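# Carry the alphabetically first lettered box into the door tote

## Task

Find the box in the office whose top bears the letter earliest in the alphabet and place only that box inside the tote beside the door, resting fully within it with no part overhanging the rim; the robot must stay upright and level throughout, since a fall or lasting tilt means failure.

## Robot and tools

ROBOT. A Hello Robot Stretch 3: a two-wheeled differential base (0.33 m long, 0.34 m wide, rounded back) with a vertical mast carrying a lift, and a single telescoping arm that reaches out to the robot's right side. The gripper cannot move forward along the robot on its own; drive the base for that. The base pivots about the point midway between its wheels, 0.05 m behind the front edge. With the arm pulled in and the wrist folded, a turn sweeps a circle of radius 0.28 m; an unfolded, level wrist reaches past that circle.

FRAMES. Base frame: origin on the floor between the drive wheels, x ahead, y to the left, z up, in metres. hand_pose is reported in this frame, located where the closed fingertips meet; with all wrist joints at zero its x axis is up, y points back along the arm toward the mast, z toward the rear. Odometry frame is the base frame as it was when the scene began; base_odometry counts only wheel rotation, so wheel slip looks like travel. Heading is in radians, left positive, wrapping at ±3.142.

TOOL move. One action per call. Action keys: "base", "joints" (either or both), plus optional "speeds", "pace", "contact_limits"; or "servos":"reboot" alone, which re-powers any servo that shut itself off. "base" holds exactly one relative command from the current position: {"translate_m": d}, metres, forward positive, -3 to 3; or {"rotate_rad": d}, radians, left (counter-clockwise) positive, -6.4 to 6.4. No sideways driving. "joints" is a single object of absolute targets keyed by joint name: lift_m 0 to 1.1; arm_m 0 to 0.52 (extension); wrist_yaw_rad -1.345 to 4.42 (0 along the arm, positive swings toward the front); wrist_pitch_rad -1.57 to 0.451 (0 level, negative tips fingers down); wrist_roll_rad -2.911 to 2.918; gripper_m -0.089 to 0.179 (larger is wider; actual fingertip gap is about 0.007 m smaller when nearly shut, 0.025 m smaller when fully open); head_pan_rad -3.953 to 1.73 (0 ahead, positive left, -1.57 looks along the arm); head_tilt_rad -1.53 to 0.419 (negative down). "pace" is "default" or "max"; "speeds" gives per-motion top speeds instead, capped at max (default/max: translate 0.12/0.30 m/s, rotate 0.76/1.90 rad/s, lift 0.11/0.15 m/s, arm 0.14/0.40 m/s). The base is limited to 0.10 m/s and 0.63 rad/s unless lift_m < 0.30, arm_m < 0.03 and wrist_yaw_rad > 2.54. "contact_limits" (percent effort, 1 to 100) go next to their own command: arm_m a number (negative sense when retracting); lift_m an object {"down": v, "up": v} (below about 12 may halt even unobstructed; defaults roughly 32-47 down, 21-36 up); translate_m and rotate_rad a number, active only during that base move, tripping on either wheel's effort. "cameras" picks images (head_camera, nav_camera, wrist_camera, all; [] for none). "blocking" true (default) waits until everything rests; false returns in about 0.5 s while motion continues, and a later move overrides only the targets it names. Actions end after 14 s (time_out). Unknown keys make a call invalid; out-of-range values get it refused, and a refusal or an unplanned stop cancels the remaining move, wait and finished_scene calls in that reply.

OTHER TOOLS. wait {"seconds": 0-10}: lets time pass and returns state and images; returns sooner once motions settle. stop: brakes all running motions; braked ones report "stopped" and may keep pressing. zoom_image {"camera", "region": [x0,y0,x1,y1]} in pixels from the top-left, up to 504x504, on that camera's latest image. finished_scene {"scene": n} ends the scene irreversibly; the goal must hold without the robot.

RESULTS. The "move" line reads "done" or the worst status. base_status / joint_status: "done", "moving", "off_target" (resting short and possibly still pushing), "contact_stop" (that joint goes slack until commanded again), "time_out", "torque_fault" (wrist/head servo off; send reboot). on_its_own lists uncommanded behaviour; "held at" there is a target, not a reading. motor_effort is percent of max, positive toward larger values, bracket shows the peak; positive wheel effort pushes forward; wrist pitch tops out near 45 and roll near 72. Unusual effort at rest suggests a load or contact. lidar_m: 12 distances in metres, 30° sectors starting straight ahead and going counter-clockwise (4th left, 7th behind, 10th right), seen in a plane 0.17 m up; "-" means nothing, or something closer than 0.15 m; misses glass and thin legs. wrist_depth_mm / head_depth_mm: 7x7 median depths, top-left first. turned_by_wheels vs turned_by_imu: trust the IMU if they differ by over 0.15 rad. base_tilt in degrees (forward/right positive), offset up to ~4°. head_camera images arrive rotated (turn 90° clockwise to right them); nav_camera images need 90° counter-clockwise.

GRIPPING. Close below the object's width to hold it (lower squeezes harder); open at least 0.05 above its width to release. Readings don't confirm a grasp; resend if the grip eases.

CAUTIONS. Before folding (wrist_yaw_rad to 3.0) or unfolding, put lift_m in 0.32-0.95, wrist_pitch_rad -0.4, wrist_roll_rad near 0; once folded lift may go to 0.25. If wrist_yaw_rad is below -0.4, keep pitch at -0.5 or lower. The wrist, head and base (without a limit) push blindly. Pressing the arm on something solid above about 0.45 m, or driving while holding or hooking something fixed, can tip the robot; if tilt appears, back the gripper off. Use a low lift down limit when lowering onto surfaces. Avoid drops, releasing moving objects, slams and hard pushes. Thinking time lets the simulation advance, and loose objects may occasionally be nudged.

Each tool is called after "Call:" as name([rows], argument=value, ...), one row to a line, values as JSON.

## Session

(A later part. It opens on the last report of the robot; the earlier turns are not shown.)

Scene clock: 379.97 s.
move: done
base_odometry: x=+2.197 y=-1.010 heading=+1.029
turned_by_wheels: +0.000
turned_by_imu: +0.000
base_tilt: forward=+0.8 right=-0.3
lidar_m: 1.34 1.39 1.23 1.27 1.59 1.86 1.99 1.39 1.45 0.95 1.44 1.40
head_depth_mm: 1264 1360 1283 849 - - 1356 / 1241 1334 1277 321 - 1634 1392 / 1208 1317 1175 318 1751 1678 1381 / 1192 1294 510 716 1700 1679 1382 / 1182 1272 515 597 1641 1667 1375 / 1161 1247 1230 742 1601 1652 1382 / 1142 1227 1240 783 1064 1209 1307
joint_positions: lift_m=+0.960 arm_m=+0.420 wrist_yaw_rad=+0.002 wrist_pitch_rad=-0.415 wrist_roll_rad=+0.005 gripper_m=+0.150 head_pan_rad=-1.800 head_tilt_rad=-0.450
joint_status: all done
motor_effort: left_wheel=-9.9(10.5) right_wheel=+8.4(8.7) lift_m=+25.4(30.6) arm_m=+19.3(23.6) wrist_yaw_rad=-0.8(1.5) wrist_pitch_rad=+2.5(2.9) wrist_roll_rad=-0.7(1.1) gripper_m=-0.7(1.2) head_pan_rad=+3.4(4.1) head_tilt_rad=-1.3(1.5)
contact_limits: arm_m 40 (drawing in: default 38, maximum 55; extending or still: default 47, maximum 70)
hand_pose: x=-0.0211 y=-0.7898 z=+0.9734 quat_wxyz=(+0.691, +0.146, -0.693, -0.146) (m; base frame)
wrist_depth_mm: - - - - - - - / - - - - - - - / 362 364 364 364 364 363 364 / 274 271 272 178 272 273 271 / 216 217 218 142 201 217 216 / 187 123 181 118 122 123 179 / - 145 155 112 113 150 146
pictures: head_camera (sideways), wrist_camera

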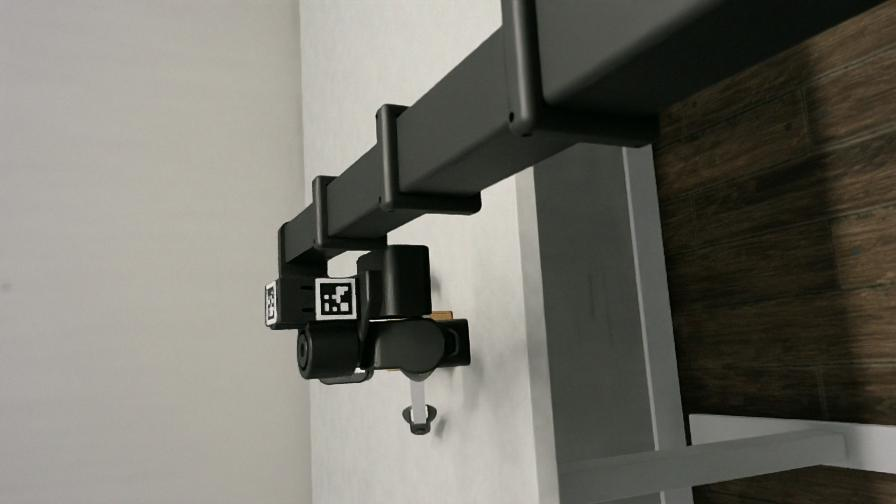

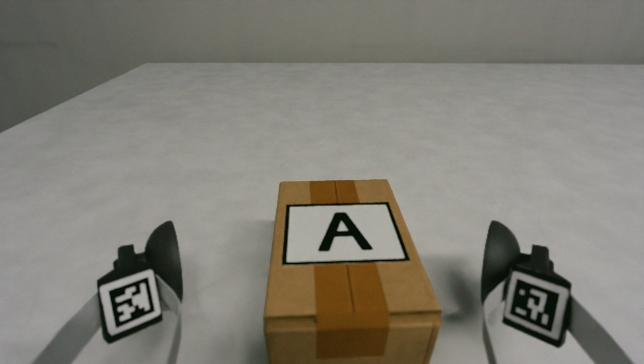

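Call:
move(joints={"gripper_m": 0.03}, cameras=["wrist_camera"])

Scene clock: 384.97 s.
move: done
base_odometry: x=+2.197 y=-1.010 heading=+1.029
turned_by_wheels: +0.000
turned_by_imu: +0.001
base_tilt: forward=+1.0 right=-0.1
lidar_m: 1.34 1.39 1.23 1.27 1.59 1.86 1.99 1.39 1.45 0.95 1.44 1.40
head_depth_mm: 1260 1364 1287 842 - - 1354 / 1241 1336 1270 322 - 1648 1389 / 1222 1321 1172 319 1724 1676 1393 / 1197 1285 511 715 1679 1689 1384 / 1179 1267 514 597 1643 1669 1377 / 1161 1242 1229 746 1613 1663 1374 / 1152 1227 1238 783 1070 1221 1301
joint_positions: lift_m=+0.960 arm_m=+0.420 wrist_yaw_rad=+0.002 wrist_pitch_rad=-0.415 wrist_roll_rad=+0.004 gripper_m=+0.031 head_pan_rad=-1.800 head_tilt_rad=-0.450
joint_status: all done
motor_effort: left_wheel=-10.0(10.4) right_wheel=+7.7(8.7) lift_m=+20.8(21.1) arm_m=-3.6(4.5) wrist_yaw_rad=-0.8(1.4) wrist_pitch_rad=+2.4(2.8) wrist_roll_rad=-0.8(1.1) gripper_m=-25.6(99.7) head_pan_rad=+2.7(3.9) head_tilt_rad=+0.1(1.8)
contact_limits: arm_m 40 (drawing in: default 38, maximum 55; extending or still: default 47, maximum 70)
hand_pose: x=-0.0211 y=-0.7898 z=+0.9734 quat_wxyz=(+0.691, +0.146, -0.693, -0.146) (m; base frame)
wrist_depth_mm: - - - - - - - / - - - - - - - / 363 361 363 365 363 365 365 / 270 271 271 178 271 270 273 / 217 217 208 141 148 216 218 / 180 180 127 118 123 169 180 / 155 146 123 118 120 146 155
pictures: wrist_camera

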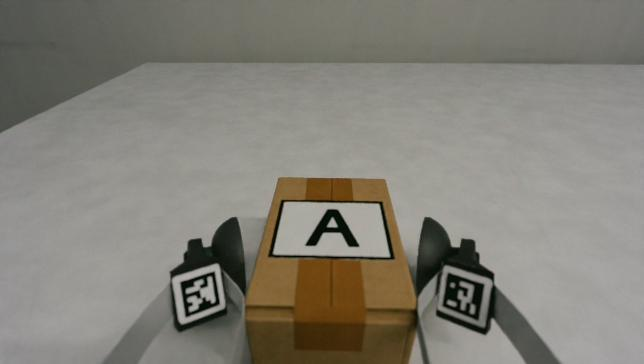

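Call:
move(joints={"lift_m": 1.03}, speeds={"lift_m": 0.06}, cameras=["wrist_camera"])

Scene clock: 388.17 s.
move: done
base_odometry: x=+2.197 y=-1.010 heading=+1.029
turned_by_wheels: +0.000
turned_by_imu: +0.000
base_tilt: forward=+1.0 right=-0.2
lidar_m: 1.34 1.39 1.23 1.27 1.59 1.86 1.99 1.39 1.45 0.95 1.44 1.40
head_depth_mm: 1259 1368 - - 1831 1685 1382 / 1242 1308 - 720 1769 1679 1383 / 1216 1277 341 796 1744 1679 1385 / 1196 513 1003 787 1696 1678 1388 / 1177 479 497 748 1637 1655 1372 / 1155 1233 1059 782 1620 1673 1381 / 1144 1222 1234 778 1063 1211 1293
joint_positions: lift_m=+1.030 arm_m=+0.420 wrist_yaw_rad=+0.002 wrist_pitch_rad=-0.423 wrist_roll_rad=+0.004 gripper_m=+0.034 head_pan_rad=-1.800 head_tilt_rad=-0.450
joint_status: all done
motor_effort: left_wheel=-9.9(10.1) right_wheel=+8.4(8.6) lift_m=+29.6(33.4) arm_m=-19.6(19.6) wrist_yaw_rad=-1.0(1.4) wrist_pitch_rad=+4.0(4.4) wrist_roll_rad=-0.8(0.9) gripper_m=-12.5(13.9) head_pan_rad=+2.6(3.9) head_tilt_rad=-1.4(2.1)
contact_limits: arm_m 40 (drawing in: default 38, maximum 55; extending or still: default 47, maximum 70)
hand_pose: x=-0.0211 y=-0.7887 z=+1.0416 quat_wxyz=(+0.690, +0.149, -0.692, -0.149) (m; base frame)
wrist_depth_mm: - - - - - - - / - - - - - - - / - - - - - - - / 375 395 394 374 374 393 372 / 314 316 318 315 327 317 317 / 266 266 128 132 127 248 264 / 233 214 112 112 111 214 227
pictures: wrist_camera

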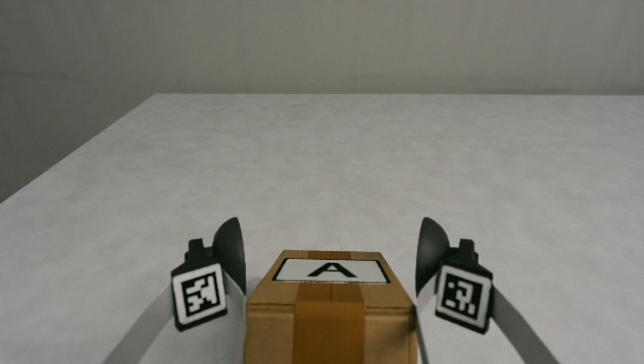

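Call:
move(joints={"lift_m": 0.96}, speeds={"lift_m": 0.03}, cameras=["wrist_camera"])

Call:
move(joints={"gripper_m": 0.15}, cameras=["wrist_camera"])

Scene clock: 396.07 s.
move: done
base_odometry: x=+2.197 y=-1.010 heading=+1.029
turned_by_wheels: +0.000
turned_by_imu: +0.001
base_tilt: forward=+0.9 right=-0.1
lidar_m: 1.34 1.39 1.22 1.27 1.59 1.86 1.99 1.39 1.44 0.95 1.44 1.40
head_depth_mm: 1254 1378 1282 846 - - 1355 / 1237 1343 1276 321 - 1629 1391 / 1217 1299 1169 319 1733 1682 1393 / 1200 1287 510 714 1686 1672 1385 / 1185 1258 513 596 1631 1665 1383 / 1166 1257 1151 745 1629 1662 1371 / 1136 1236 1234 781 1067 1223 1292
joint_positions: lift_m=+0.960 arm_m=+0.420 wrist_yaw_rad=+0.002 wrist_pitch_rad=-0.411 wrist_roll_rad=+0.003 gripper_m=+0.034 head_pan_rad=-1.800 head_tilt_rad=-0.450
joint_status: all done
motor_effort: left_wheel=-9.8(10.2) right_wheel=+8.0(8.7) lift_m=+19.9(23.2) arm_m=-18.4(20.5) wrist_yaw_rad=-0.8(1.6) wrist_pitch_rad=+1.7(4.3) wrist_roll_rad=-0.3(1.0) gripper_m=-12.5(14.1) head_pan_rad=+1.6(3.5) head_tilt_rad=-2.4(2.7)
contact_limits: arm_m 40 (drawing in: default 38, maximum 55; extending or still: default 47, maximum 70)
hand_pose: x=-0.0211 y=-0.7902 z=+0.9742 quat_wxyz=(+0.691, +0.145, -0.693, -0.144) (m; base frame)
wrist_depth_mm: - - - - - - - / - - - - - - - / 367 347 365 370 368 370 374 / 273 274 275 180 274 276 277 / 218 218 158 144 150 220 219 / 187 181 127 119 125 171 182 / 156 150 126 118 147 147 156
pictures: wrist_camera

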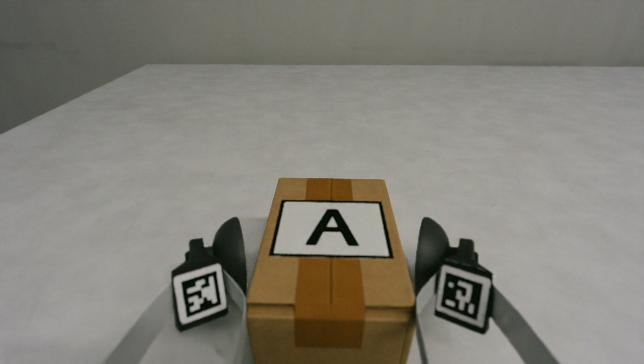

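Scene clock: 397.77 s.
move: done
base_odometry: x=+2.197 y=-1.010 heading=+1.029
turned_by_wheels: +0.000
turned_by_imu: +0.000
base_tilt: forward=+1.0 right=+0.2
lidar_m: 1.34 1.38 1.22 1.27 1.59 1.86 1.99 1.39 1.45 0.95 1.44 1.40
head_depth_mm: 1262 1354 1283 847 - - 1358 / 1244 1336 1277 321 - 1657 1391 / 1220 1318 1171 319 1741 1689 1389 / 1194 1285 510 713 1681 1667 1380 / 1174 1269 514 595 1662 1659 1379 / 1167 1243 1238 743 1616 1674 1384 / 1143 1234 1242 781 1060 1204 1299
joint_positions: lift_m=+0.960 arm_m=+0.420 wrist_yaw_rad=+0.002 wrist_pitch_rad=-0.414 wrist_roll_rad=+0.003 gripper_m=+0.150 head_pan_rad=-1.800 head_tilt_rad=-0.450
joint_status: all done
motor_effort: left_wheel=-10.0(10.1) right_wheel=+8.1(8.7) lift_m=+27.1(27.1) arm_m=-17.2(18.8) wrist_yaw_rad=-0.9(1.5) wrist_pitch_rad=+2.5(2.9) wrist_roll_rad=-0.3(0.7) gripper_m=+0.5(86.7) head_pan_rad=+1.8(3.5) head_tilt_rad=-2.1(3.0)
contact_limits: arm_m 40 (drawing in: default 38, maximum 55; extending or still: default 47, maximum 70)
hand_pose: x=-0.0211 y=-0.7899 z=+0.9735 quat_wxyz=(+0.691, +0.146, -0.693, -0.145) (m; base frame)
wrist_depth_mm: - - - - - - - / - - - - - - - / 359 363 363 365 365 363 363 / 268 271 271 177 272 273 271 / 216 216 217 141 208 217 217 / 186 122 174 118 169 123 180 / - 145 150 119 146 150 146
pictures: wrist_camera

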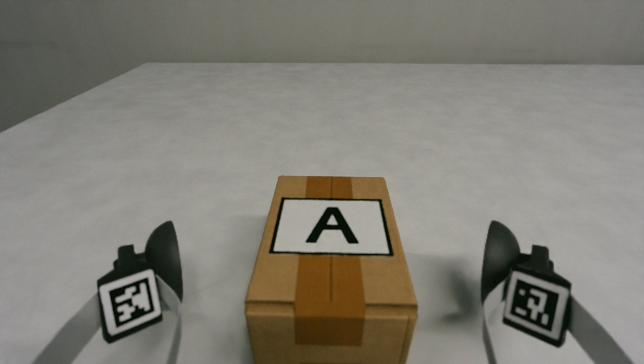

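Call:
move(joints={"arm_m": 0.443}, contact_limits={"arm_m": 40}, cameras=["wrist_camera"])

Call:
move(joints={"gripper_m": 0.025}, cameras=["wrist_camera"])

Call:
move(joints={"lift_m": 1.03}, speeds={"lift_m": 0.06}, cameras=["wrist_camera"])

Scene clock: 403.20 s.
move: done
base_odometry: x=+2.197 y=-1.010 heading=+1.029
turned_by_wheels: +0.000
turned_by_imu: +0.001
base_tilt: forward=+1.0 right=-0.2
lidar_m: 1.34 1.39 1.23 1.27 1.59 1.86 1.99 1.39 1.44 0.95 1.44 1.40
head_depth_mm: 1262 1358 1286 848 - - 1358 / 1236 1335 1275 328 - 1633 1401 / 1218 1310 1265 326 1731 1673 1389 / 1201 1298 526 748 1672 1664 1383 / 1177 1264 531 675 1661 1664 1375 / 1163 1244 1149 742 1620 1669 1386 / 1141 1230 1225 774 1065 1208 1297
joint_positions: lift_m=+0.960 arm_m=+0.443 wrist_yaw_rad=+0.002 wrist_pitch_rad=-0.415 wrist_roll_rad=+0.003 gripper_m=+0.150 head_pan_rad=-1.800 head_tilt_rad=-0.450
joint_status: all done
motor_effort: left_wheel=-9.8(10.1) right_wheel=+8.0(8.5) lift_m=+28.5(30.8) arm_m=+21.6(22.5) wrist_yaw_rad=-1.1(1.3) wrist_pitch_rad=+2.2(2.9) wrist_roll_rad=-0.3(0.7) gripper_m=-0.2(1.1) head_pan_rad=+2.8(3.6) head_tilt_rad=-2.1(3.2)
contact_limits: arm_m 40 (drawing in: default 38, maximum 55; extending or still: default 47, maximum 70)
hand_pose: x=-0.0211 y=-0.8128 z=+0.9734 quat_wxyz=(+0.691, +0.146, -0.693, -0.145) (m; base frame)
wrist_depth_mm: - - - - - - - / - - - - - - - / 360 361 360 364 365 363 366 / 269 271 270 272 272 271 274 / 215 217 217 141 209 217 219 / 185 123 175 118 127 123 180 / - 146 146 101 107 150 145
pictures: wrist_camera

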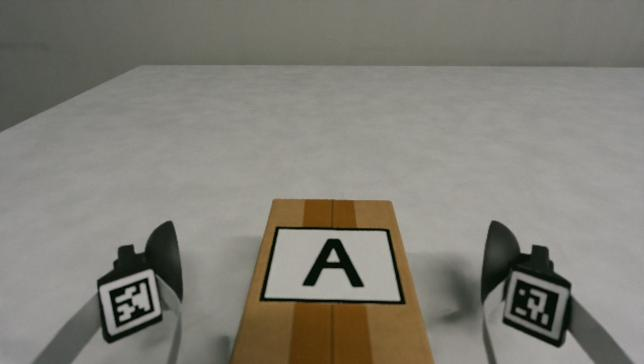

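Scene clock: 404.97 s.
move: done
base_odometry: x=+2.197 y=-1.010 heading=+1.029
turned_by_wheels: +0.000
turned_by_imu: +0.000
base_tilt: forward=+1.1 right=-0.1
lidar_m: 1.34 1.39 1.23 1.27 1.59 1.86 1.98 1.39 1.45 0.95 1.44 1.40
head_depth_mm: 1261 1364 1286 845 - - 1357 / 1241 1336 1275 327 - 1639 1383 / 1219 1313 1266 326 1730 1682 1390 / 1193 1296 525 752 1687 1675 1387 / 1183 1269 530 679 1645 1672 1373 / 1161 1253 1144 743 1613 1669 1384 / 1143 1232 1239 781 1063 1207 1307
joint_positions: lift_m=+0.960 arm_m=+0.443 wrist_yaw_rad=+0.002 wrist_pitch_rad=-0.407 wrist_roll_rad=+0.003 gripper_m=+0.027 head_pan_rad=-1.800 head_tilt_rad=-0.450
joint_status: all done
motor_effort: left_wheel=-9.9(10.1) right_wheel=+8.1(8.4) lift_m=+24.2(28.2) arm_m=+21.3(21.7) wrist_yaw_rad=-0.7(1.4) wrist_pitch_rad=+1.1(2.9) wrist_roll_rad=-0.3(0.5) gripper_m=-29.5(98.9) head_pan_rad=+2.2(3.1) head_tilt_rad=-1.9(3.4)
contact_limits: arm_m 40 (drawing in: default 38, maximum 55; extending or still: default 47, maximum 70)
hand_pose: x=-0.0211 y=-0.8137 z=+0.9751 quat_wxyz=(+0.692, +0.144, -0.693, -0.143) (m; base frame)
wrist_depth_mm: - - - - - - - / - - - - - - - / 372 372 349 372 372 375 352 / 276 276 277 276 279 278 278 / 221 221 212 145 152 222 222 / 187 183 127 120 124 172 183 / 160 147 106 103 109 148 156
pictures: wrist_camera

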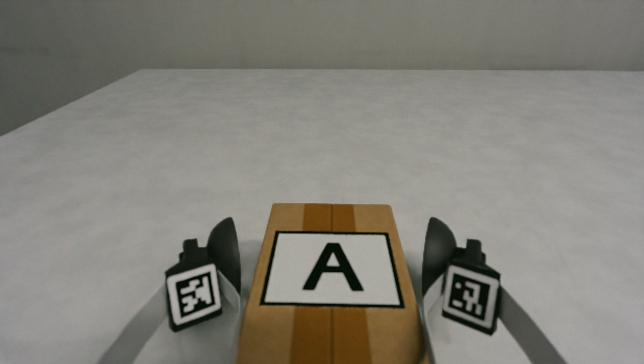

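Scene clock: 406.73 s.
move: done
base_odometry: x=+2.197 y=-1.010 heading=+1.029
turned_by_wheels: +0.000
turned_by_imu: +0.000
base_tilt: forward=+0.8 right=-0.1
lidar_m: 1.34 1.39 1.23 1.26 1.59 1.86 1.99 1.39 1.44 0.95 1.44 1.39
head_depth_mm: 1267 1361 - - 1817 1686 1388 / 1236 1319 - 721 1772 1684 1400 / 1222 1275 311 790 1742 1680 1388 / 1197 542 1006 789 1696 1682 1391 / 1171 500 518 747 1639 1675 1381 / 1160 1228 1065 784 1630 1655 1374 / 1141 1226 1218 780 1066 1219 1299
joint_positions: lift_m=+1.030 arm_m=+0.443 wrist_yaw_rad=+0.002 wrist_pitch_rad=-0.423 wrist_roll_rad=+0.003 gripper_m=+0.029 head_pan_rad=-1.800 head_tilt_rad=-0.450
joint_status: all done
motor_effort: left_wheel=-9.8(10.1) right_wheel=+8.5(8.6) lift_m=+29.9(32.9) arm_m=+13.7(21.4) wrist_yaw_rad=-1.0(1.8) wrist_pitch_rad=+4.2(4.3) wrist_roll_rad=-0.4(0.6) gripper_m=-13.7(30.5) head_pan_rad=+2.0(3.5) head_tilt_rad=-3.1(3.4)
contact_limits: arm_m 40 (drawing in: default 38, maximum 55; extending or still: default 47, maximum 70)
hand_pose: x=-0.0211 y=-0.8118 z=+1.0416 quat_wxyz=(+0.691, +0.149, -0.692, -0.148) (m; base frame)
wrist_depth_mm: - - - - - - - / - - - - - - - / - - - - - - - / 373 395 395 376 373 397 380 / 315 317 317 153 160 319 317 / 265 263 127 124 127 248 262 / 232 121 104 104 107 214 227
pictures: wrist_camera

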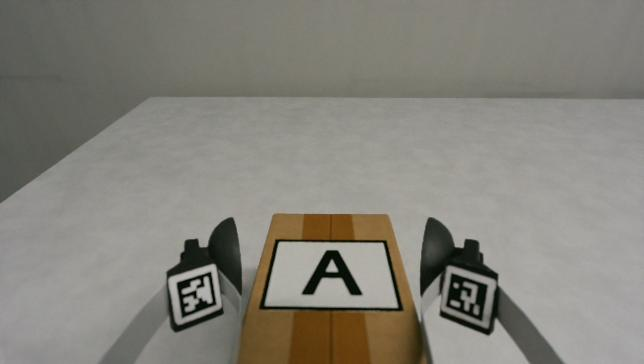

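Call:
move(joints={"arm_m": 0.0}, cameras=["wrist_camera"])

Call:
move(joints={"wrist_yaw_rad": 1.57, "lift_m": 0.6, "head_pan_rad": 0.0, "head_tilt_rad": -0.3}, speeds={"wrist_yaw_rad": 0.6}, cameras=["wrist_camera", "head_camera"])

Scene clock: 432.67 s.
move: done
base_odometry: x=+2.197 y=-1.010 heading=+1.029
turned_by_wheels: +0.000
turned_by_imu: +0.001
base_tilt: forward=+1.1 right=-0.1
lidar_m: 1.34 1.39 1.23 1.27 1.59 1.85 1.99 1.39 1.45 0.95 1.44 1.39
head_depth_mm: 1267 1362 1408 - - - - / 1244 1338 1405 - - - - / 1212 1316 1378 - - - - / 1196 1294 1260 837 - - - / 1183 1268 1249 880 - - - / 1162 1252 1249 829 379 1623 1375 / 1146 1236 1239 783 1056 1202 1311
joint_positions: lift_m=+1.030 arm_m=+0.002 wrist_yaw_rad=+0.002 wrist_pitch_rad=-0.423 wrist_roll_rad=+0.003 gripper_m=+0.029 head_pan_rad=-1.800 head_tilt_rad=-0.450
joint_status: all done
joint sent to its limit — arm_m, lower limit.
motor_effort: left_wheel=-9.8(10.1) right_wheel=+8.3(8.7) lift_m=+30.7(31.3) arm_m=-20.0(23.0) wrist_yaw_rad=-1.1(1.4) wrist_pitch_rad=+4.0(4.3) wrist_roll_rad=-0.3(0.6) gripper_m=-16.1(16.1) head_pan_rad=+2.5(3.6) head_tilt_rad=-3.6(3.6)
hand_pose: x=-0.0211 y=-0.3705 z=+1.0415 quat_wxyz=(+0.691, +0.149, -0.692, -0.148) (m; base frame)
wrist_depth_mm: - - - - - - - / - - - - - - - / - - - - - - - / - 420 411 419 417 424 421 / - - 155 153 160 - - / - - 127 123 127 - - / - - 101 104 111 - -
pictures: wrist_camera

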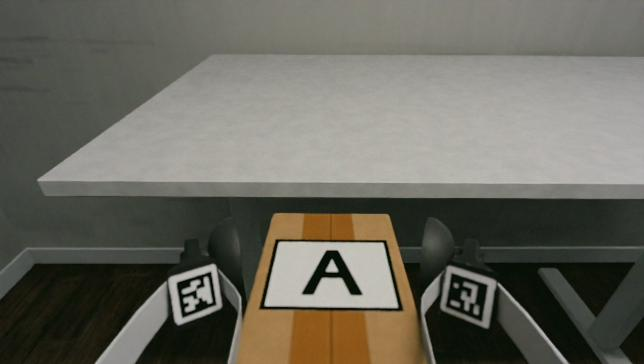

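Scene clock: 437.40 s.
move: done
base_odometry: x=+2.197 y=-1.010 heading=+1.029
turned_by_wheels: +0.000
turned_by_imu: +0.001
base_tilt: forward=+0.9 right=-0.2
lidar_m: 1.34 1.39 1.23 1.27 1.59 1.85 1.99 1.38 1.45 0.95 1.44 1.40
head_depth_mm: 1125 1190 1261 1326 1423 1518 1573 / 1137 1193 1257 1349 1423 1530 1587 / 1142 1191 1264 1338 1436 1533 1583 / 1143 1210 1277 1334 1446 1531 1571 / 1154 1215 1283 1352 1442 1551 1562 / 1160 1215 1282 1362 1462 1561 1555 / 1171 1231 1290 1371 1462 1568 1574
joint_positions: lift_m=+0.600 arm_m=+0.002 wrist_yaw_rad=+1.567 wrist_pitch_rad=-0.424 wrist_roll_rad=+0.003 gripper_m=+0.029 head_pan_rad=+0.002 head_tilt_rad=-0.300
joint_status: all done
motor_effort: left_wheel=-9.8(10.1) right_wheel=+8.0(8.6) lift_m=+22.3(27.0) arm_m=-17.3(20.3) wrist_yaw_rad=+3.3(7.6) wrist_pitch_rad=+4.3(4.5) wrist_roll_rad=-0.3(0.7) gripper_m=-15.3(16.2) head_pan_rad=-2.7(4.8) head_tilt_rad=+3.9(5.6)
hand_pose: x=+0.2023 y=-0.1478 z=+0.6114 quat_wxyz=(+0.595, +0.594, -0.385, +0.381) (m; base frame)
wrist_depth_mm: - - - - - - - / - - - - - - - / - - - - - - - / - - - - - - - / - - 156 153 159 - - / 904 868 127 123 127 835 887 / 782 120 101 104 111 725 775
pictures: head_camera (sideways), wrist_camera

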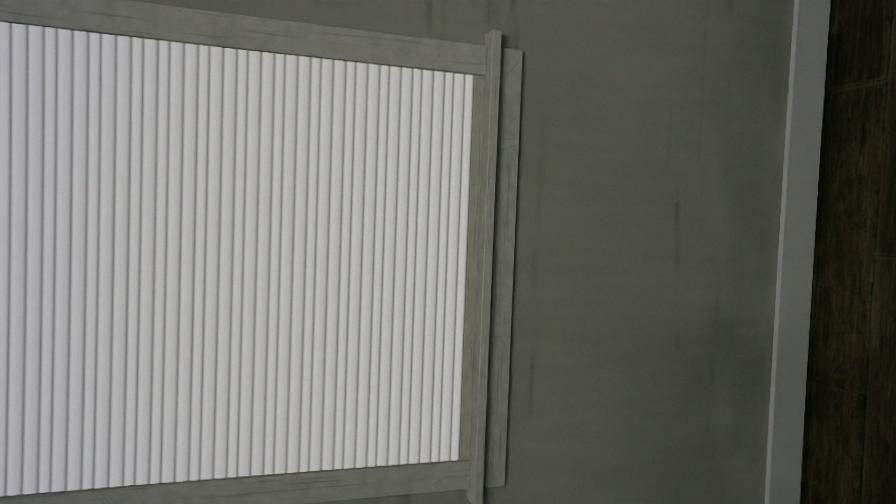

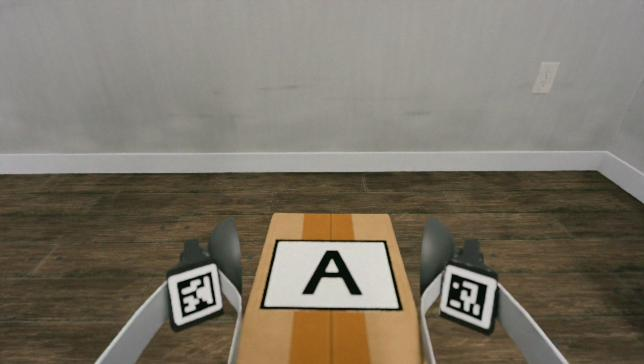

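Call:
move(base={"rotate_rad": 0.651}, cameras=[])

Call:
move(base={"translate_m": 1.05}, cameras=["nav_camera", "wrist_camera"])

Call:
move(base={"rotate_rad": 0.98}, cameras=["nav_camera", "wrist_camera"])

Scene clock: 449.57 s.
move: done
base_odometry: x=+2.197 y=-1.010 heading=+1.679
turned_by_wheels: +0.650
turned_by_imu: +0.649
base_tilt: forward=+1.2 right=-0.3
lidar_m: 1.44 1.23 1.38 1.28 1.91 1.99 1.39 1.41 0.95 1.50 1.36 1.34
head_depth_mm: 1228 1279 1326 1379 1455 1528 1534 / 1310 1364 1431 1499 1574 1649 1588 / 1409 1465 1543 1610 1708 1796 1573 / 1528 1581 1675 1763 1886 1914 1572 / 1625 1733 1826 1948 2064 1983 1561 / 1792 1909 2016 2161 2291 1960 1565 / 1960 2114 2242 2445 2534 1961 1558
base_status: done
joint_positions: lift_m=+0.600 arm_m=+0.002 wrist_yaw_rad=+1.567 wrist_pitch_rad=-0.424 wrist_roll_rad=+0.003 gripper_m=+0.029 head_pan_rad=+0.000 head_tilt_rad=-0.300
motor_effort: left_wheel=-10.2(15.5) right_wheel=+11.2(14.6) lift_m=+30.1(30.1) arm_m=-16.4(16.6) wrist_yaw_rad=+3.5(3.9) wrist_pitch_rad=+4.3(4.5) wrist_roll_rad=-0.3(0.6) gripper_m=-14.6(16.0) head_pan_rad=-3.1(4.3) head_tilt_rad=+3.3(4.9)
hand_pose: x=+0.2023 y=-0.1477 z=+0.6114 quat_wxyz=(+0.595, +0.594, -0.385, +0.381) (m; base frame)
wrist_depth_mm: - - - - - - - / - - - - - - - / - - - - - - - / - - - - - - - / - - 155 153 159 - - / 866 852 127 123 127 848 893 / 796 120 101 104 111 721 764
pictures: none

Scene clock: 461.17 s.
move: done
base_odometry: x=+2.083 y=+0.034 heading=+1.679
turned_by_wheels: +0.000
turned_by_imu: +0.000
base_tilt: forward=+1.0 right=-0.3
lidar_m: 0.54 0.80 2.75 0.73 1.63 2.82 2.43 1.68 1.40 0.65 0.51 0.50
head_depth_mm: 431 447 467 487 510 533 561 / 460 480 501 523 550 580 610 / 492 514 539 567 598 631 671 / 531 558 586 620 656 694 743 / 575 608 639 681 724 775 832 / 625 664 712 755 812 877 945 / 691 736 793 848 924 1001 1102
base_status: done
joint_positions: lift_m=+0.600 arm_m=+0.002 wrist_yaw_rad=+1.567 wrist_pitch_rad=-0.424 wrist_roll_rad=+0.003 gripper_m=+0.029 head_pan_rad=+0.000 head_tilt_rad=-0.300
motor_effort: left_wheel=+4.9(12.2) right_wheel=+4.9(16.1) lift_m=+27.4(31.4) arm_m=-17.0(20.6) wrist_yaw_rad=+3.2(4.0) wrist_pitch_rad=+4.1(4.7) wrist_roll_rad=-0.3(0.6) gripper_m=-15.3(15.7) head_pan_rad=-3.3(4.2) head_tilt_rad=+2.1(4.9)
hand_pose: x=+0.2023 y=-0.1477 z=+0.6114 quat_wxyz=(+0.595, +0.594, -0.385, +0.381) (m; base frame)
wrist_depth_mm: - - - - - 273 249 / - - - - - - 263 / - - - - - - 271 / - - - - - - 279 / - - 150 152 153 - - / 901 852 127 123 127 120 - / 773 121 101 104 107 112 -
pictures: nav_camera (sideways), wrist_camera

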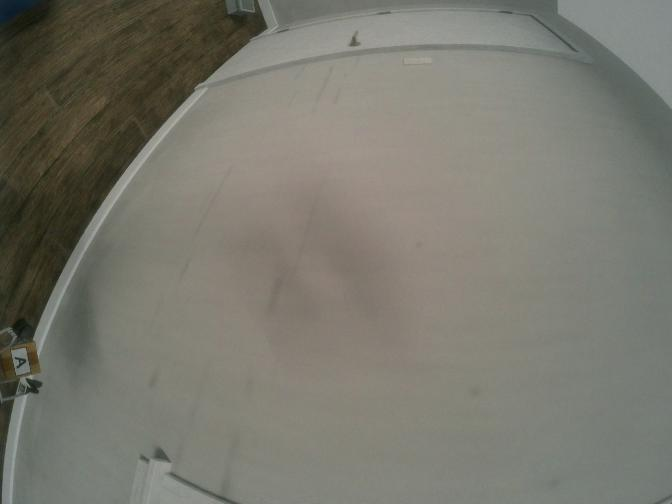

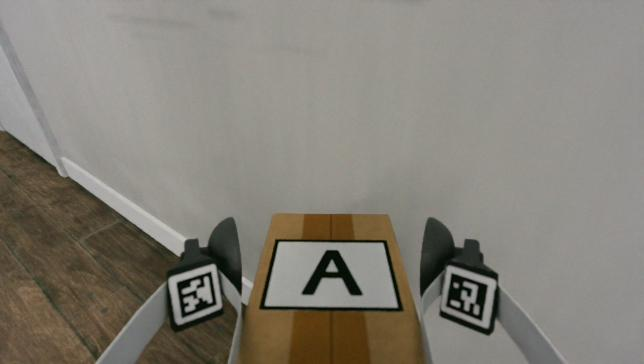

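Scene clock: 463.83 s.
move: done
base_odometry: x=+2.083 y=+0.034 heading=+2.659
turned_by_wheels: +0.979
turned_by_imu: +0.976
base_tilt: forward=+1.0 right=-0.2
lidar_m: 2.10 0.73 1.45 2.82 2.42 1.68 1.78 0.69 0.52 0.50 0.52 0.74
head_depth_mm: 2323 2403 2192 2085 1990 1850 1598 / 2368 2493 2638 2814 2709 1994 1572 / 2407 2506 2630 2828 2620 1989 1575 / 2397 2537 2672 2822 2712 1985 1566 / 2428 2531 2698 2860 2695 1978 1568 / 2453 2581 2727 2888 2695 1980 1569 / 2481 2623 2750 2941 2546 1820 1305
base_status: done
joint_positions: lift_m=+0.600 arm_m=+0.002 wrist_yaw_rad=+1.567 wrist_pitch_rad=-0.424 wrist_roll_rad=+0.003 gripper_m=+0.029 head_pan_rad=+0.000 head_tilt_rad=-0.300
motor_effort: left_wheel=-10.9(14.4) right_wheel=+11.1(14.8) lift_m=+26.5(27.6) arm_m=-20.4(20.6) wrist_yaw_rad=+3.3(3.8) wrist_pitch_rad=+4.3(4.5) wrist_roll_rad=-0.2(0.6) gripper_m=-14.9(15.7) head_pan_rad=-3.6(3.9) head_tilt_rad=+2.9(4.2)
hand_pose: x=+0.2023 y=-0.1477 z=+0.6114 quat_wxyz=(+0.594, +0.594, -0.385, +0.381) (m; base frame)
wrist_depth_mm: - - - - - - - / - - - - - - - / - - - - - - - / - - - - - - - / - - 155 153 153 - - / - 121 127 123 128 120 - / 763 120 101 104 111 117 -
pictures: nav_camera (sideways), wrist_camera

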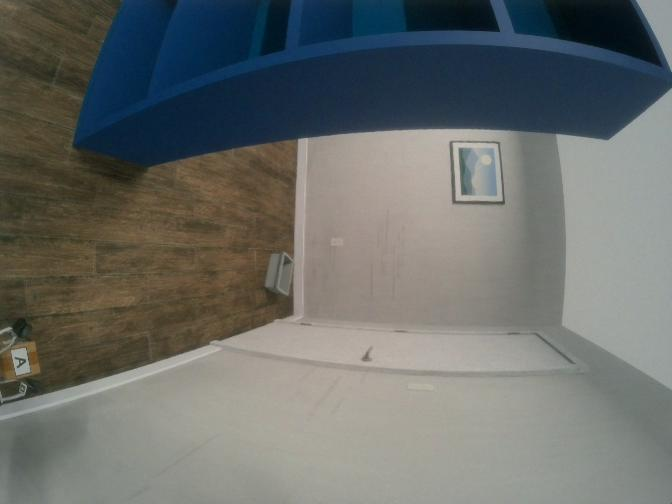

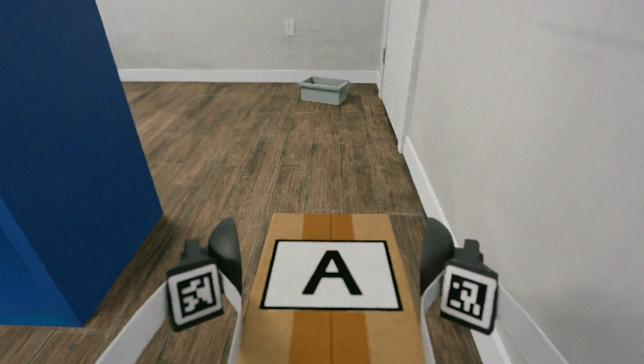

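Call:
move(base={"translate_m": 1.25}, cameras=["nav_camera", "wrist_camera"])

Scene clock: 480.27 s.
move: done
base_odometry: x=+0.976 y=+0.614 heading=+2.659
turned_by_wheels: +0.000
turned_by_imu: +0.001
base_tilt: forward=+0.9 right=-0.2
lidar_m: 1.51 1.58 2.20 0.77 0.54 0.62 1.91 0.74 0.55 0.54 0.56 0.76
head_depth_mm: 1270 1342 1418 1498 1596 1691 1592 / 1284 1354 1424 1508 1615 1701 1580 / 1305 1375 1442 1521 1628 1722 1477 / 1309 1372 1461 1544 1632 1748 1562 / 1327 1391 1467 1553 1653 1767 1573 / 1329 1412 1487 1570 1676 1776 1559 / 1331 1415 1494 1577 1691 1806 1560
base_status: done
joint_positions: lift_m=+0.600 arm_m=+0.002 wrist_yaw_rad=+1.567 wrist_pitch_rad=-0.424 wrist_roll_rad=+0.003 gripper_m=+0.029 head_pan_rad=+0.000 head_tilt_rad=-0.300
motor_effort: left_wheel=+8.2(12.5) right_wheel=+2.2(15.4) lift_m=+21.8(25.7) arm_m=-16.4(19.8) wrist_yaw_rad=+3.1(3.9) wrist_pitch_rad=+4.1(4.7) wrist_roll_rad=-0.1(0.6) gripper_m=-14.9(15.9) head_pan_rad=-1.5(4.0) head_tilt_rad=+1.2(3.3)
hand_pose: x=+0.2023 y=-0.1477 z=+0.6114 quat_wxyz=(+0.594, +0.594, -0.385, +0.381) (m; base frame)
wrist_depth_mm: - - - - - - - / - - - - - - - / - - - - - - - / - - - - - - - / - - 156 153 160 - - / 895 855 127 123 127 120 - / 784 120 101 104 111 118 -
pictures: nav_camera (sideways), wrist_camera

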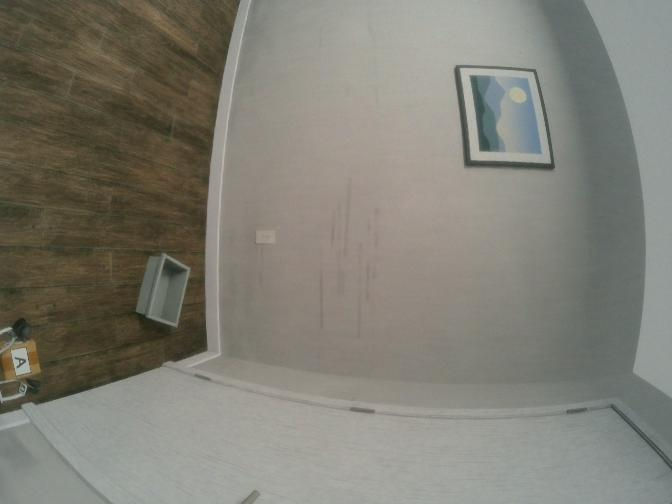

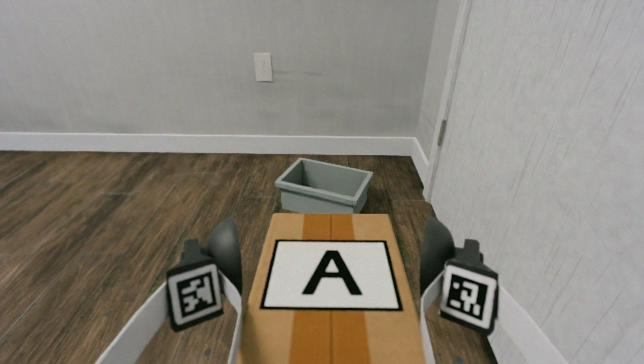

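Call:
move(base={"translate_m": 0.3}, cameras=[])

Call:
move(base={"rotate_rad": 1.57}, joints={"head_pan_rad": -1.67, "head_tilt_rad": -0.7}, cameras=["head_camera"])

Call:
move(base={"translate_m": -0.12}, joints={"wrist_yaw_rad": 0.0}, speeds={"wrist_yaw_rad": 0.6}, cameras=["head_camera", "wrist_camera"])

Scene clock: 502.27 s.
move: done
base_odometry: x=+0.710 y=+0.754 heading=+2.659
turned_by_wheels: +0.000
turned_by_imu: +0.001
base_tilt: forward=+1.0 right=-0.1
lidar_m: 1.22 1.27 1.77 1.83 0.72 0.67 1.94 0.75 0.56 0.51 0.55 0.77
head_depth_mm: 1011 1061 1124 1192 1262 1348 1437 / 1025 1079 1137 1200 1274 1359 1452 / 1030 1085 1142 1206 1290 1379 1457 / 1043 1093 1163 1231 1308 1397 1468 / 1047 1096 1160 1236 1319 1406 1467 / 1063 1112 1178 1250 1325 1434 1496 / 1054 1133 1186 1262 1354 1433 1503
base_status: done
joint_positions: lift_m=+0.600 arm_m=+0.002 wrist_yaw_rad=+1.567 wrist_pitch_rad=-0.424 wrist_roll_rad=+0.003 gripper_m=+0.029 head_pan_rad=+0.000 head_tilt_rad=-0.300
motor_effort: left_wheel=+8.3(13.2) right_wheel=+2.4(9.2) lift_m=+24.0(24.2) arm_m=-14.5(16.2) wrist_yaw_rad=+3.0(4.0) wrist_pitch_rad=+4.1(4.5) wrist_roll_rad=-0.3(0.6) gripper_m=-14.1(16.1) head_pan_rad=-1.4(3.3) head_tilt_rad=+0.1(1.7)
hand_pose: x=+0.2023 y=-0.1477 z=+0.6114 quat_wxyz=(+0.594, +0.594, -0.385, +0.381) (m; base frame)
wrist_depth_mm: - - - - - 635 - / - - - - - 707 - / - - - - - 765 - / - - - - - 820 - / - - 156 153 156 - - / 889 856 127 123 127 120 - / 785 120 101 104 111 119 -
pictures: none

Scene clock: 505.87 s.
move: done
base_odometry: x=+0.710 y=+0.754 heading=-2.055
turned_by_wheels: +1.569
turned_by_imu: +1.565
base_tilt: forward=+0.9 right=-0.2
lidar_m: 1.91 0.72 0.66 2.04 0.77 0.57 0.51 0.55 0.76 1.21 1.27 1.75
head_depth_mm: 1048 1182 1349 1541 1558 1383 1205 / 1052 1174 1345 1556 1627 1388 1210 / 1050 1182 1343 1564 1620 1331 1201 / 1049 1171 1332 1556 1609 1357 1205 / 1046 1177 1340 1550 1621 1383 1197 / 1040 1167 1328 1531 1619 1383 1197 / 1045 1167 1321 1549 1643 1388 1198
base_status: done
joint_positions: lift_m=+0.600 arm_m=+0.002 wrist_yaw_rad=+1.567 wrist_pitch_rad=-0.424 wrist_roll_rad=+0.003 gripper_m=+0.029 head_pan_rad=-1.675 head_tilt_rad=-0.703
joint_status: all done
motor_effort: left_wheel=-11.1(14.2) right_wheel=+10.0(15.0) lift_m=+25.3(25.3) arm_m=-20.5(20.8) wrist_yaw_rad=+2.8(3.8) wrist_pitch_rad=+4.1(4.5) wrist_roll_rad=-0.3(0.6) gripper_m=-14.2(15.7) head_pan_rad=+2.6(5.1) head_tilt_rad=-0.5(6.0)
hand_pose: x=+0.2023 y=-0.1477 z=+0.6114 quat_wxyz=(+0.594, +0.594, -0.385, +0.381) (m; base frame)
wrist_depth_mm: - - - - - - - / - - - - - - - / - - - - - - - / - - - - - - - / - - 155 153 160 - - / - 846 127 124 127 842 897 / - 120 100 104 111 716 763
pictures: head_camera (sideways)

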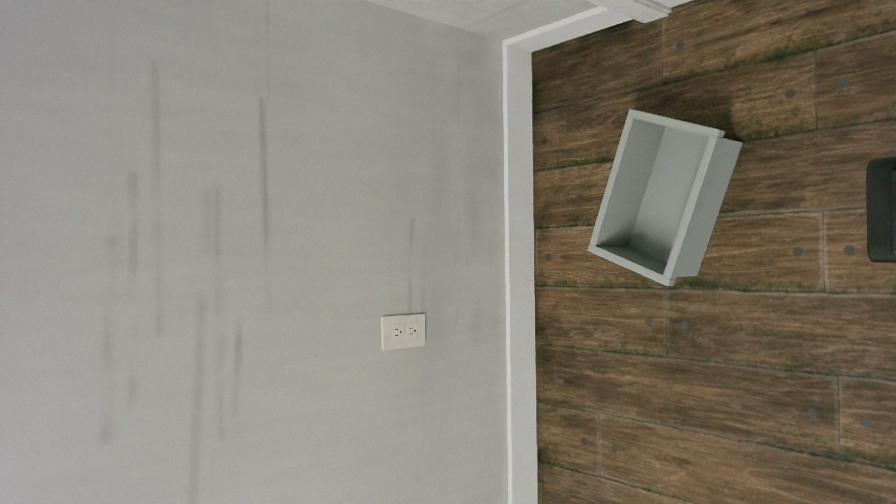

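Scene clock: 509.00 s.
move: done
base_odometry: x=+0.766 y=+0.860 heading=-2.055
turned_by_wheels: +0.000
turned_by_imu: +0.000
base_tilt: forward=+0.9 right=-0.2
lidar_m: 1.92 0.75 0.77 1.60 0.60 0.44 0.40 0.42 0.59 1.21 1.26 1.74
head_depth_mm: 1061 1160 1285 1291 1208 1255 1192 / 1051 1170 1345 1549 1593 1383 1203 / 1056 1176 1344 1543 1630 1354 1180 / 1048 1167 1324 1547 1631 1324 500 / 1052 1169 1334 1535 1609 1359 1207 / 1044 1175 1329 1544 1610 1388 1206 / 1046 1168 1325 1537 1638 1376 1207
base_status: done
joint_positions: lift_m=+0.600 arm_m=+0.002 wrist_yaw_rad=+0.003 wrist_pitch_rad=-0.424 wrist_roll_rad=+0.003 gripper_m=+0.029 head_pan_rad=-1.670 head_tilt_rad=-0.701
joint_status: all done
motor_effort: left_wheel=-6.2(15.4) right_wheel=-2.7(6.1) lift_m=+26.4(26.4) arm_m=-17.4(20.5) wrist_yaw_rad=-2.6(5.7) wrist_pitch_rad=+4.2(4.5) wrist_roll_rad=-0.3(0.6) gripper_m=-14.3(15.5) head_pan_rad=+3.5(4.1) head_tilt_rad=+1.5(2.7)
hand_pose: x=-0.0207 y=-0.3704 z=+0.6114 quat_wxyz=(+0.691, +0.150, -0.692, -0.148) (m; base frame)
wrist_depth_mm: - - - - - - 511 / - - - - - - 531 / - - - - - 592 - / - - - - - 670 - / - - 155 153 160 700 - / 905 892 127 124 127 120 - / 789 121 101 104 111 118 -
pictures: head_camera (sideways), wrist_camera

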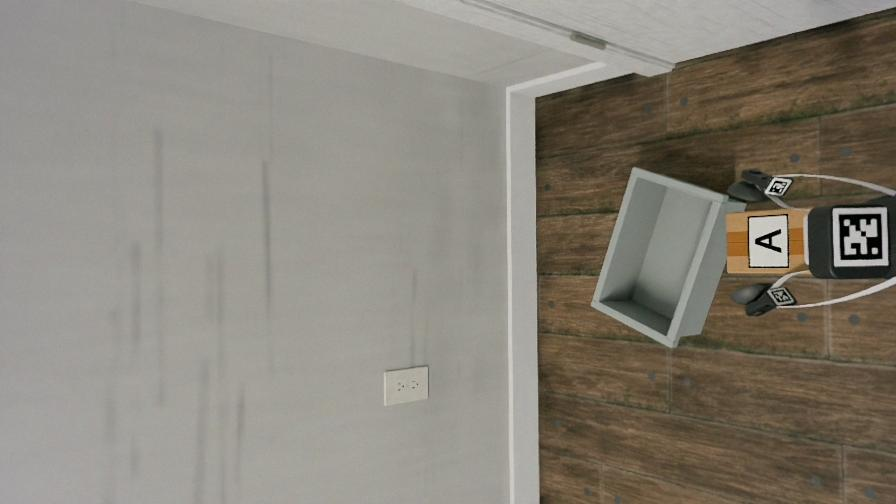

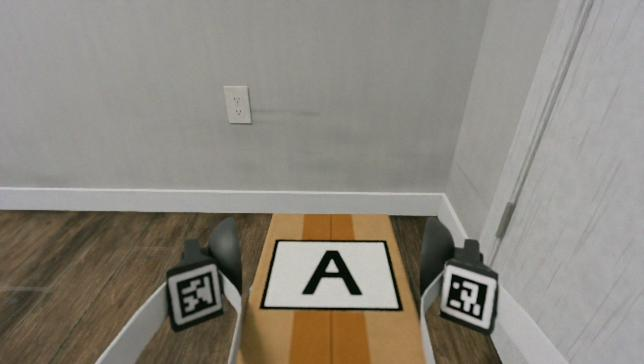

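Call:
move(joints={"wrist_pitch_rad": -1.15}, speeds={"wrist_pitch_rad": 0.4}, cameras=["head_camera", "wrist_camera"])

Call:
move(base={"rotate_rad": -1.57}, cameras=[])

Call:
move(base={"translate_m": 0.14}, cameras=[])

Call:
move(base={"rotate_rad": 1.57}, cameras=["head_camera", "wrist_camera"])

Scene clock: 525.40 s.
move: done
base_odometry: x=+0.766 y=+0.860 heading=-2.055
turned_by_wheels: +0.000
turned_by_imu: +0.001
base_tilt: forward=+0.9 right=-0.2
lidar_m: 1.92 0.75 0.76 1.60 0.60 0.44 0.40 0.43 0.58 1.21 1.27 1.74
head_depth_mm: 1058 1163 1291 1310 1206 1259 1186 / 1048 1184 1335 1548 1603 1384 1204 / 1049 1177 1347 1543 1626 1349 1207 / 1050 1167 1331 1558 1611 1333 1201 / 1048 1169 1343 1551 1632 1349 1206 / 1046 1168 1321 1545 1616 1371 1198 / 1046 1168 1332 1544 1633 1382 1203
joint_positions: lift_m=+0.600 arm_m=+0.002 wrist_yaw_rad=+0.003 wrist_pitch_rad=-1.155 wrist_roll_rad=+0.003 gripper_m=+0.029 head_pan_rad=-1.670 head_tilt_rad=-0.700
joint_status: all done
motor_effort: left_wheel=-6.2(6.4) right_wheel=-2.5(3.3) lift_m=+27.9(28.2) arm_m=-11.6(14.2) wrist_yaw_rad=-2.1(3.2) wrist_pitch_rad=+0.6(6.9) wrist_roll_rad=-0.3(0.6) gripper_m=-14.6(16.0) head_pan_rad=+3.5(4.4) head_tilt_rad=+2.0(2.8)
hand_pose: x=-0.0213 y=-0.2282 z=+0.4946 quat_wxyz=(+0.592, +0.387, -0.592, -0.386) (m; base frame)
wrist_depth_mm: 795 799 797 - 764 771 - / 761 743 744 748 728 745 - / 719 713 698 696 697 710 - / 676 674 686 678 659 681 - / 664 657 155 149 155 639 - / 637 623 127 122 127 124 - / 598 595 101 104 107 120 515
pictures: head_camera (sideways), wrist_camera

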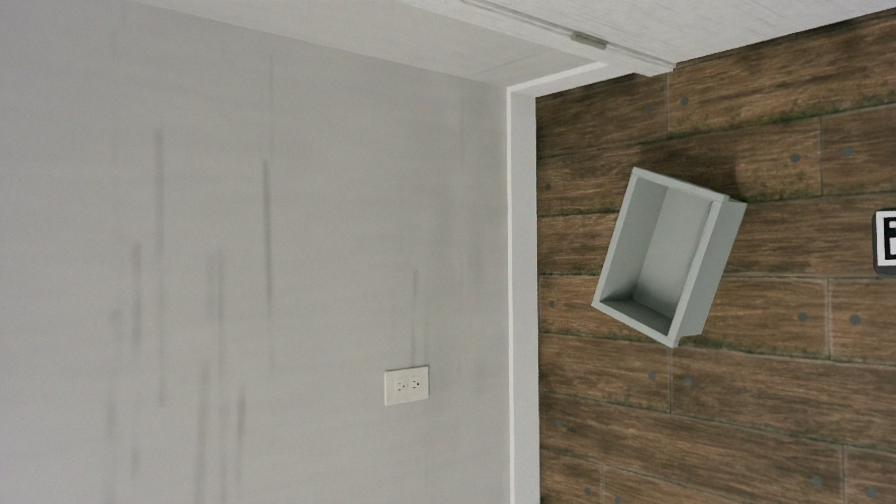

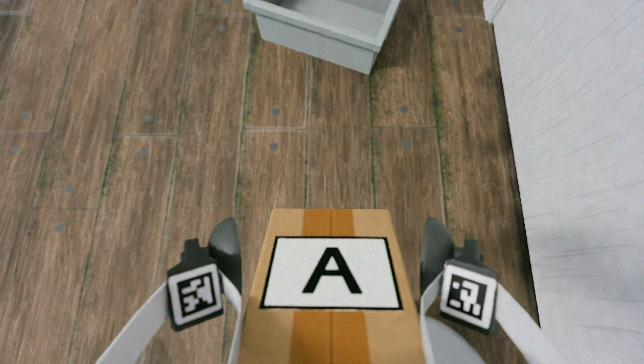

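Scene clock: 529.00 s.
move: done
base_odometry: x=+0.766 y=+0.860 heading=+2.659
turned_by_wheels: -1.569
turned_by_imu: -1.564
base_tilt: forward=+0.8 right=+0.0
lidar_m: 1.21 1.27 1.77 1.83 0.75 0.78 1.52 0.59 0.44 0.40 0.43 0.59
head_depth_mm: 342 384 435 507 600 740 963 / 342 383 434 506 601 741 965 / 342 383 436 506 600 741 959 / 314 358 407 474 569 704 883 / 314 358 406 472 565 701 909 / 325 364 414 479 570 699 912 / 325 364 412 479 570 700 911
base_status: done
joint_positions: lift_m=+0.600 arm_m=+0.002 wrist_yaw_rad=+0.003 wrist_pitch_rad=-1.155 wrist_roll_rad=+0.003 gripper_m=+0.029 head_pan_rad=-1.670 head_tilt_rad=-0.700
motor_effort: left_wheel=+11.0(14.9) right_wheel=-10.7(15.7) lift_m=+29.2(29.5) arm_m=-20.5(20.8) wrist_yaw_rad=-2.1(2.9) wrist_pitch_rad=+0.9(1.2) wrist_roll_rad=-0.3(0.7) gripper_m=-14.7(16.0) head_pan_rad=+2.7(4.4) head_tilt_rad=+1.6(2.6)
hand_pose: x=-0.0214 y=-0.2281 z=+0.4946 quat_wxyz=(+0.592, +0.387, -0.592, -0.386) (m; base frame)
wrist_depth_mm: 262 261 260 272 270 265 261 / 319 319 315 - - - - / - - - - - - - / 660 676 673 663 672 656 655 / 655 645 156 149 154 647 642 / 634 627 127 122 126 607 610 / 612 584 101 104 107 119 582
pictures: none

Scene clock: 531.53 s.
move: done
base_odometry: x=+0.642 y=+0.925 heading=+2.659
turned_by_wheels: +0.000
turned_by_imu: +0.000
base_tilt: forward=+0.9 right=-0.3
lidar_m: 1.07 1.13 1.57 2.32 0.91 0.85 1.53 0.60 0.41 0.41 0.43 0.60
head_depth_mm: 322 355 404 479 606 747 969 / 328 367 413 474 558 713 967 / 328 368 418 483 575 708 894 / 328 368 417 483 576 709 886 / 328 367 417 484 576 711 923 / 327 367 417 485 574 710 920 / 328 367 417 484 574 707 916
base_status: done
joint_positions: lift_m=+0.600 arm_m=+0.002 wrist_yaw_rad=+0.003 wrist_pitch_rad=-1.155 wrist_roll_rad=+0.003 gripper_m=+0.029 head_pan_rad=-1.670 head_tilt_rad=-0.700
motor_effort: left_wheel=+13.5(16.6) right_wheel=-3.2(6.8) lift_m=+30.1(30.3) arm_m=-20.1(20.9) wrist_yaw_rad=-2.7(2.7) wrist_pitch_rad=+0.9(1.0) wrist_roll_rad=-0.4(0.6) gripper_m=-14.1(15.7) head_pan_rad=+3.4(3.8) head_tilt_rad=+0.0(2.2)
hand_pose: x=-0.0214 y=-0.2281 z=+0.4946 quat_wxyz=(+0.592, +0.387, -0.592, -0.386) (m; base frame)
wrist_depth_mm: 272 268 264 260 254 - 265 / 323 320 319 328 311 - - / - - - - 435 - - / 681 669 691 671 650 670 665 / 647 642 155 149 154 641 636 / 631 633 127 122 127 596 609 / 601 588 101 104 107 120 588
pictures: none

Scene clock: 535.13 s.
move: done
base_odometry: x=+0.642 y=+0.925 heading=-2.054
turned_by_wheels: +1.569
turned_by_imu: +1.565
base_tilt: forward=+1.1 right=+0.0
lidar_m: 2.43 0.92 0.85 1.62 0.61 0.41 0.41 0.43 0.59 1.07 1.12 1.54
head_depth_mm: 929 1043 1164 1304 1318 1244 1187 / 928 1044 1178 1375 1535 1378 1208 / 924 1033 1174 1372 1552 1337 1178 / 926 1033 1180 1370 1549 1347 1181 / 922 1033 1172 1360 1543 1346 1197 / 921 1023 1181 1346 1548 1384 1198 / 919 1030 1164 1347 1546 1384 1208
base_status: done
joint_positions: lift_m=+0.600 arm_m=+0.002 wrist_yaw_rad=+0.003 wrist_pitch_rad=-1.155 wrist_roll_rad=+0.003 gripper_m=+0.029 head_pan_rad=-1.670 head_tilt_rad=-0.700
motor_effort: left_wheel=-11.5(14.6) right_wheel=+10.0(15.3) lift_m=+30.8(31.2) arm_m=-20.0(21.0) wrist_yaw_rad=-2.1(2.7) wrist_pitch_rad=+0.7(1.1) wrist_roll_rad=-0.3(0.5) gripper_m=-14.4(15.6) head_pan_rad=+2.1(3.8) head_tilt_rad=+0.4(1.8)
hand_pose: x=-0.0214 y=-0.2281 z=+0.4945 quat_wxyz=(+0.592, +0.387, -0.592, -0.386) (m; base frame)
wrist_depth_mm: 781 773 773 739 786 780 - / 761 748 742 - 727 734 - / 729 716 719 711 704 700 - / 681 685 669 671 673 663 - / 650 655 155 149 154 642 - / 623 618 128 122 126 124 - / 608 586 101 104 107 119 517
pictures: head_camera (sideways), wrist_camera

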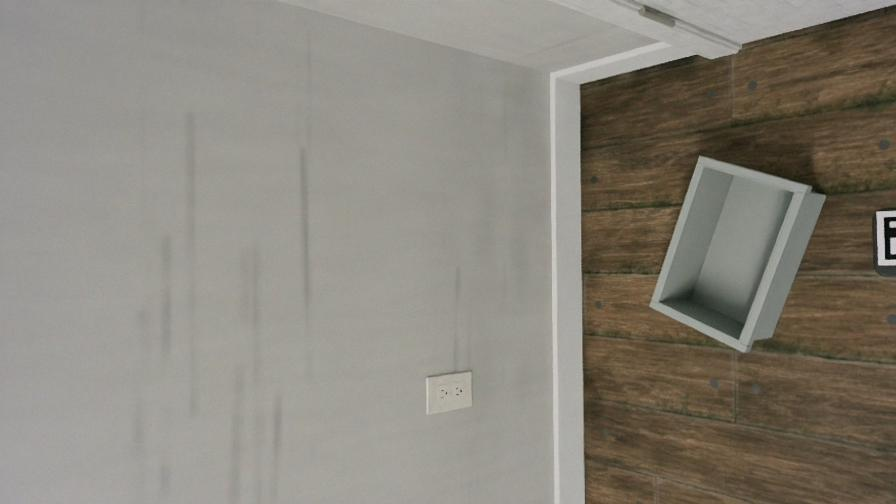

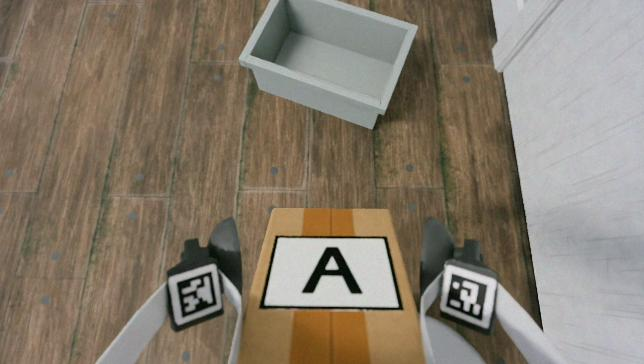

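Call:
move(joints={"arm_m": 0.3, "lift_m": 0.45}, cameras=["head_camera", "wrist_camera"])

Scene clock: 543.33 s.
move: done
base_odometry: x=+0.642 y=+0.925 heading=-2.054
turned_by_wheels: +0.000
turned_by_imu: +0.001
base_tilt: forward=+1.0 right=+0.0
lidar_m: 2.43 0.92 0.85 1.61 0.60 0.41 0.41 0.43 0.59 1.08 1.12 1.55
head_depth_mm: 929 1040 1168 1309 1319 1249 1180 / 927 1041 1178 1370 1550 1391 1161 / 926 1031 1173 1367 1534 700 1137 / 920 1027 1168 1361 1555 726 1184 / 925 1033 1166 1358 1545 1344 1210 / 918 1029 1170 1354 1543 1380 1200 / 920 1028 1171 1344 1542 1382 1198
joint_positions: lift_m=+0.450 arm_m=+0.300 wrist_yaw_rad=+0.003 wrist_pitch_rad=-1.156 wrist_roll_rad=+0.003 gripper_m=+0.029 head_pan_rad=-1.670 head_tilt_rad=-0.700
joint_status: all done
motor_effort: left_wheel=-11.2(11.5) right_wheel=+9.6(10.4) lift_m=+23.3(27.9) arm_m=+19.9(24.0) wrist_yaw_rad=-2.1(2.7) wrist_pitch_rad=+1.1(1.4) wrist_roll_rad=-0.5(0.5) gripper_m=-14.4(15.8) head_pan_rad=+0.5(2.9) head_tilt_rad=-0.8(1.5)
hand_pose: x=-0.0214 y=-0.5261 z=+0.3445 quat_wxyz=(+0.592, +0.387, -0.592, -0.386) (m; base frame)
wrist_depth_mm: 613 606 611 608 602 601 518 / 585 588 576 586 583 578 510 / 554 553 548 - 528 550 512 / 530 534 524 - 437 522 481 / 518 510 156 149 153 503 474 / 485 487 127 122 127 472 475 / 473 458 102 104 110 457 456
pictures: head_camera (sideways), wrist_camera

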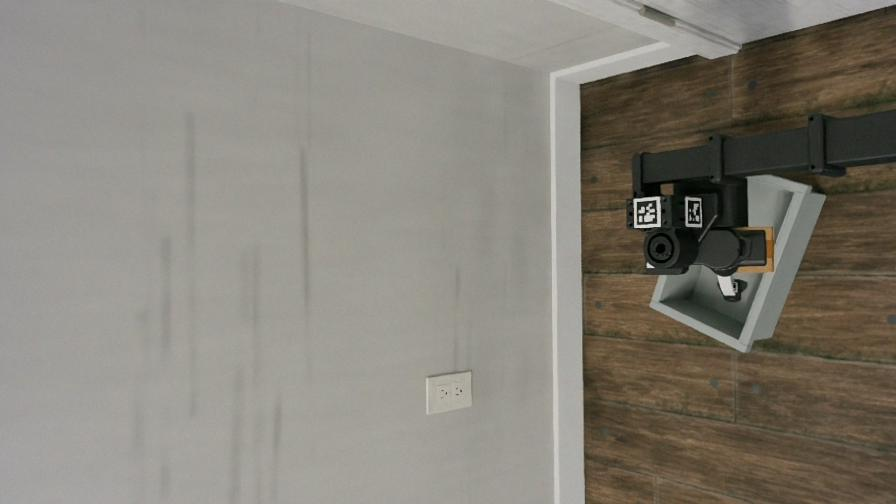

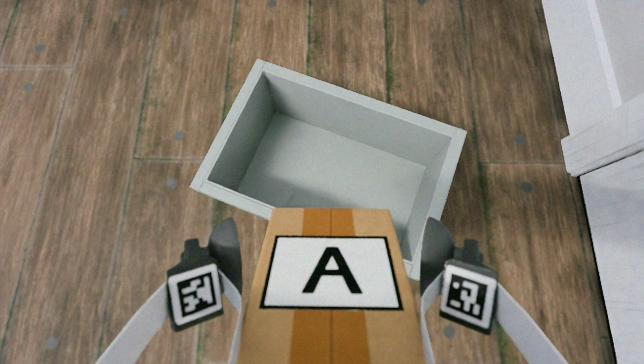

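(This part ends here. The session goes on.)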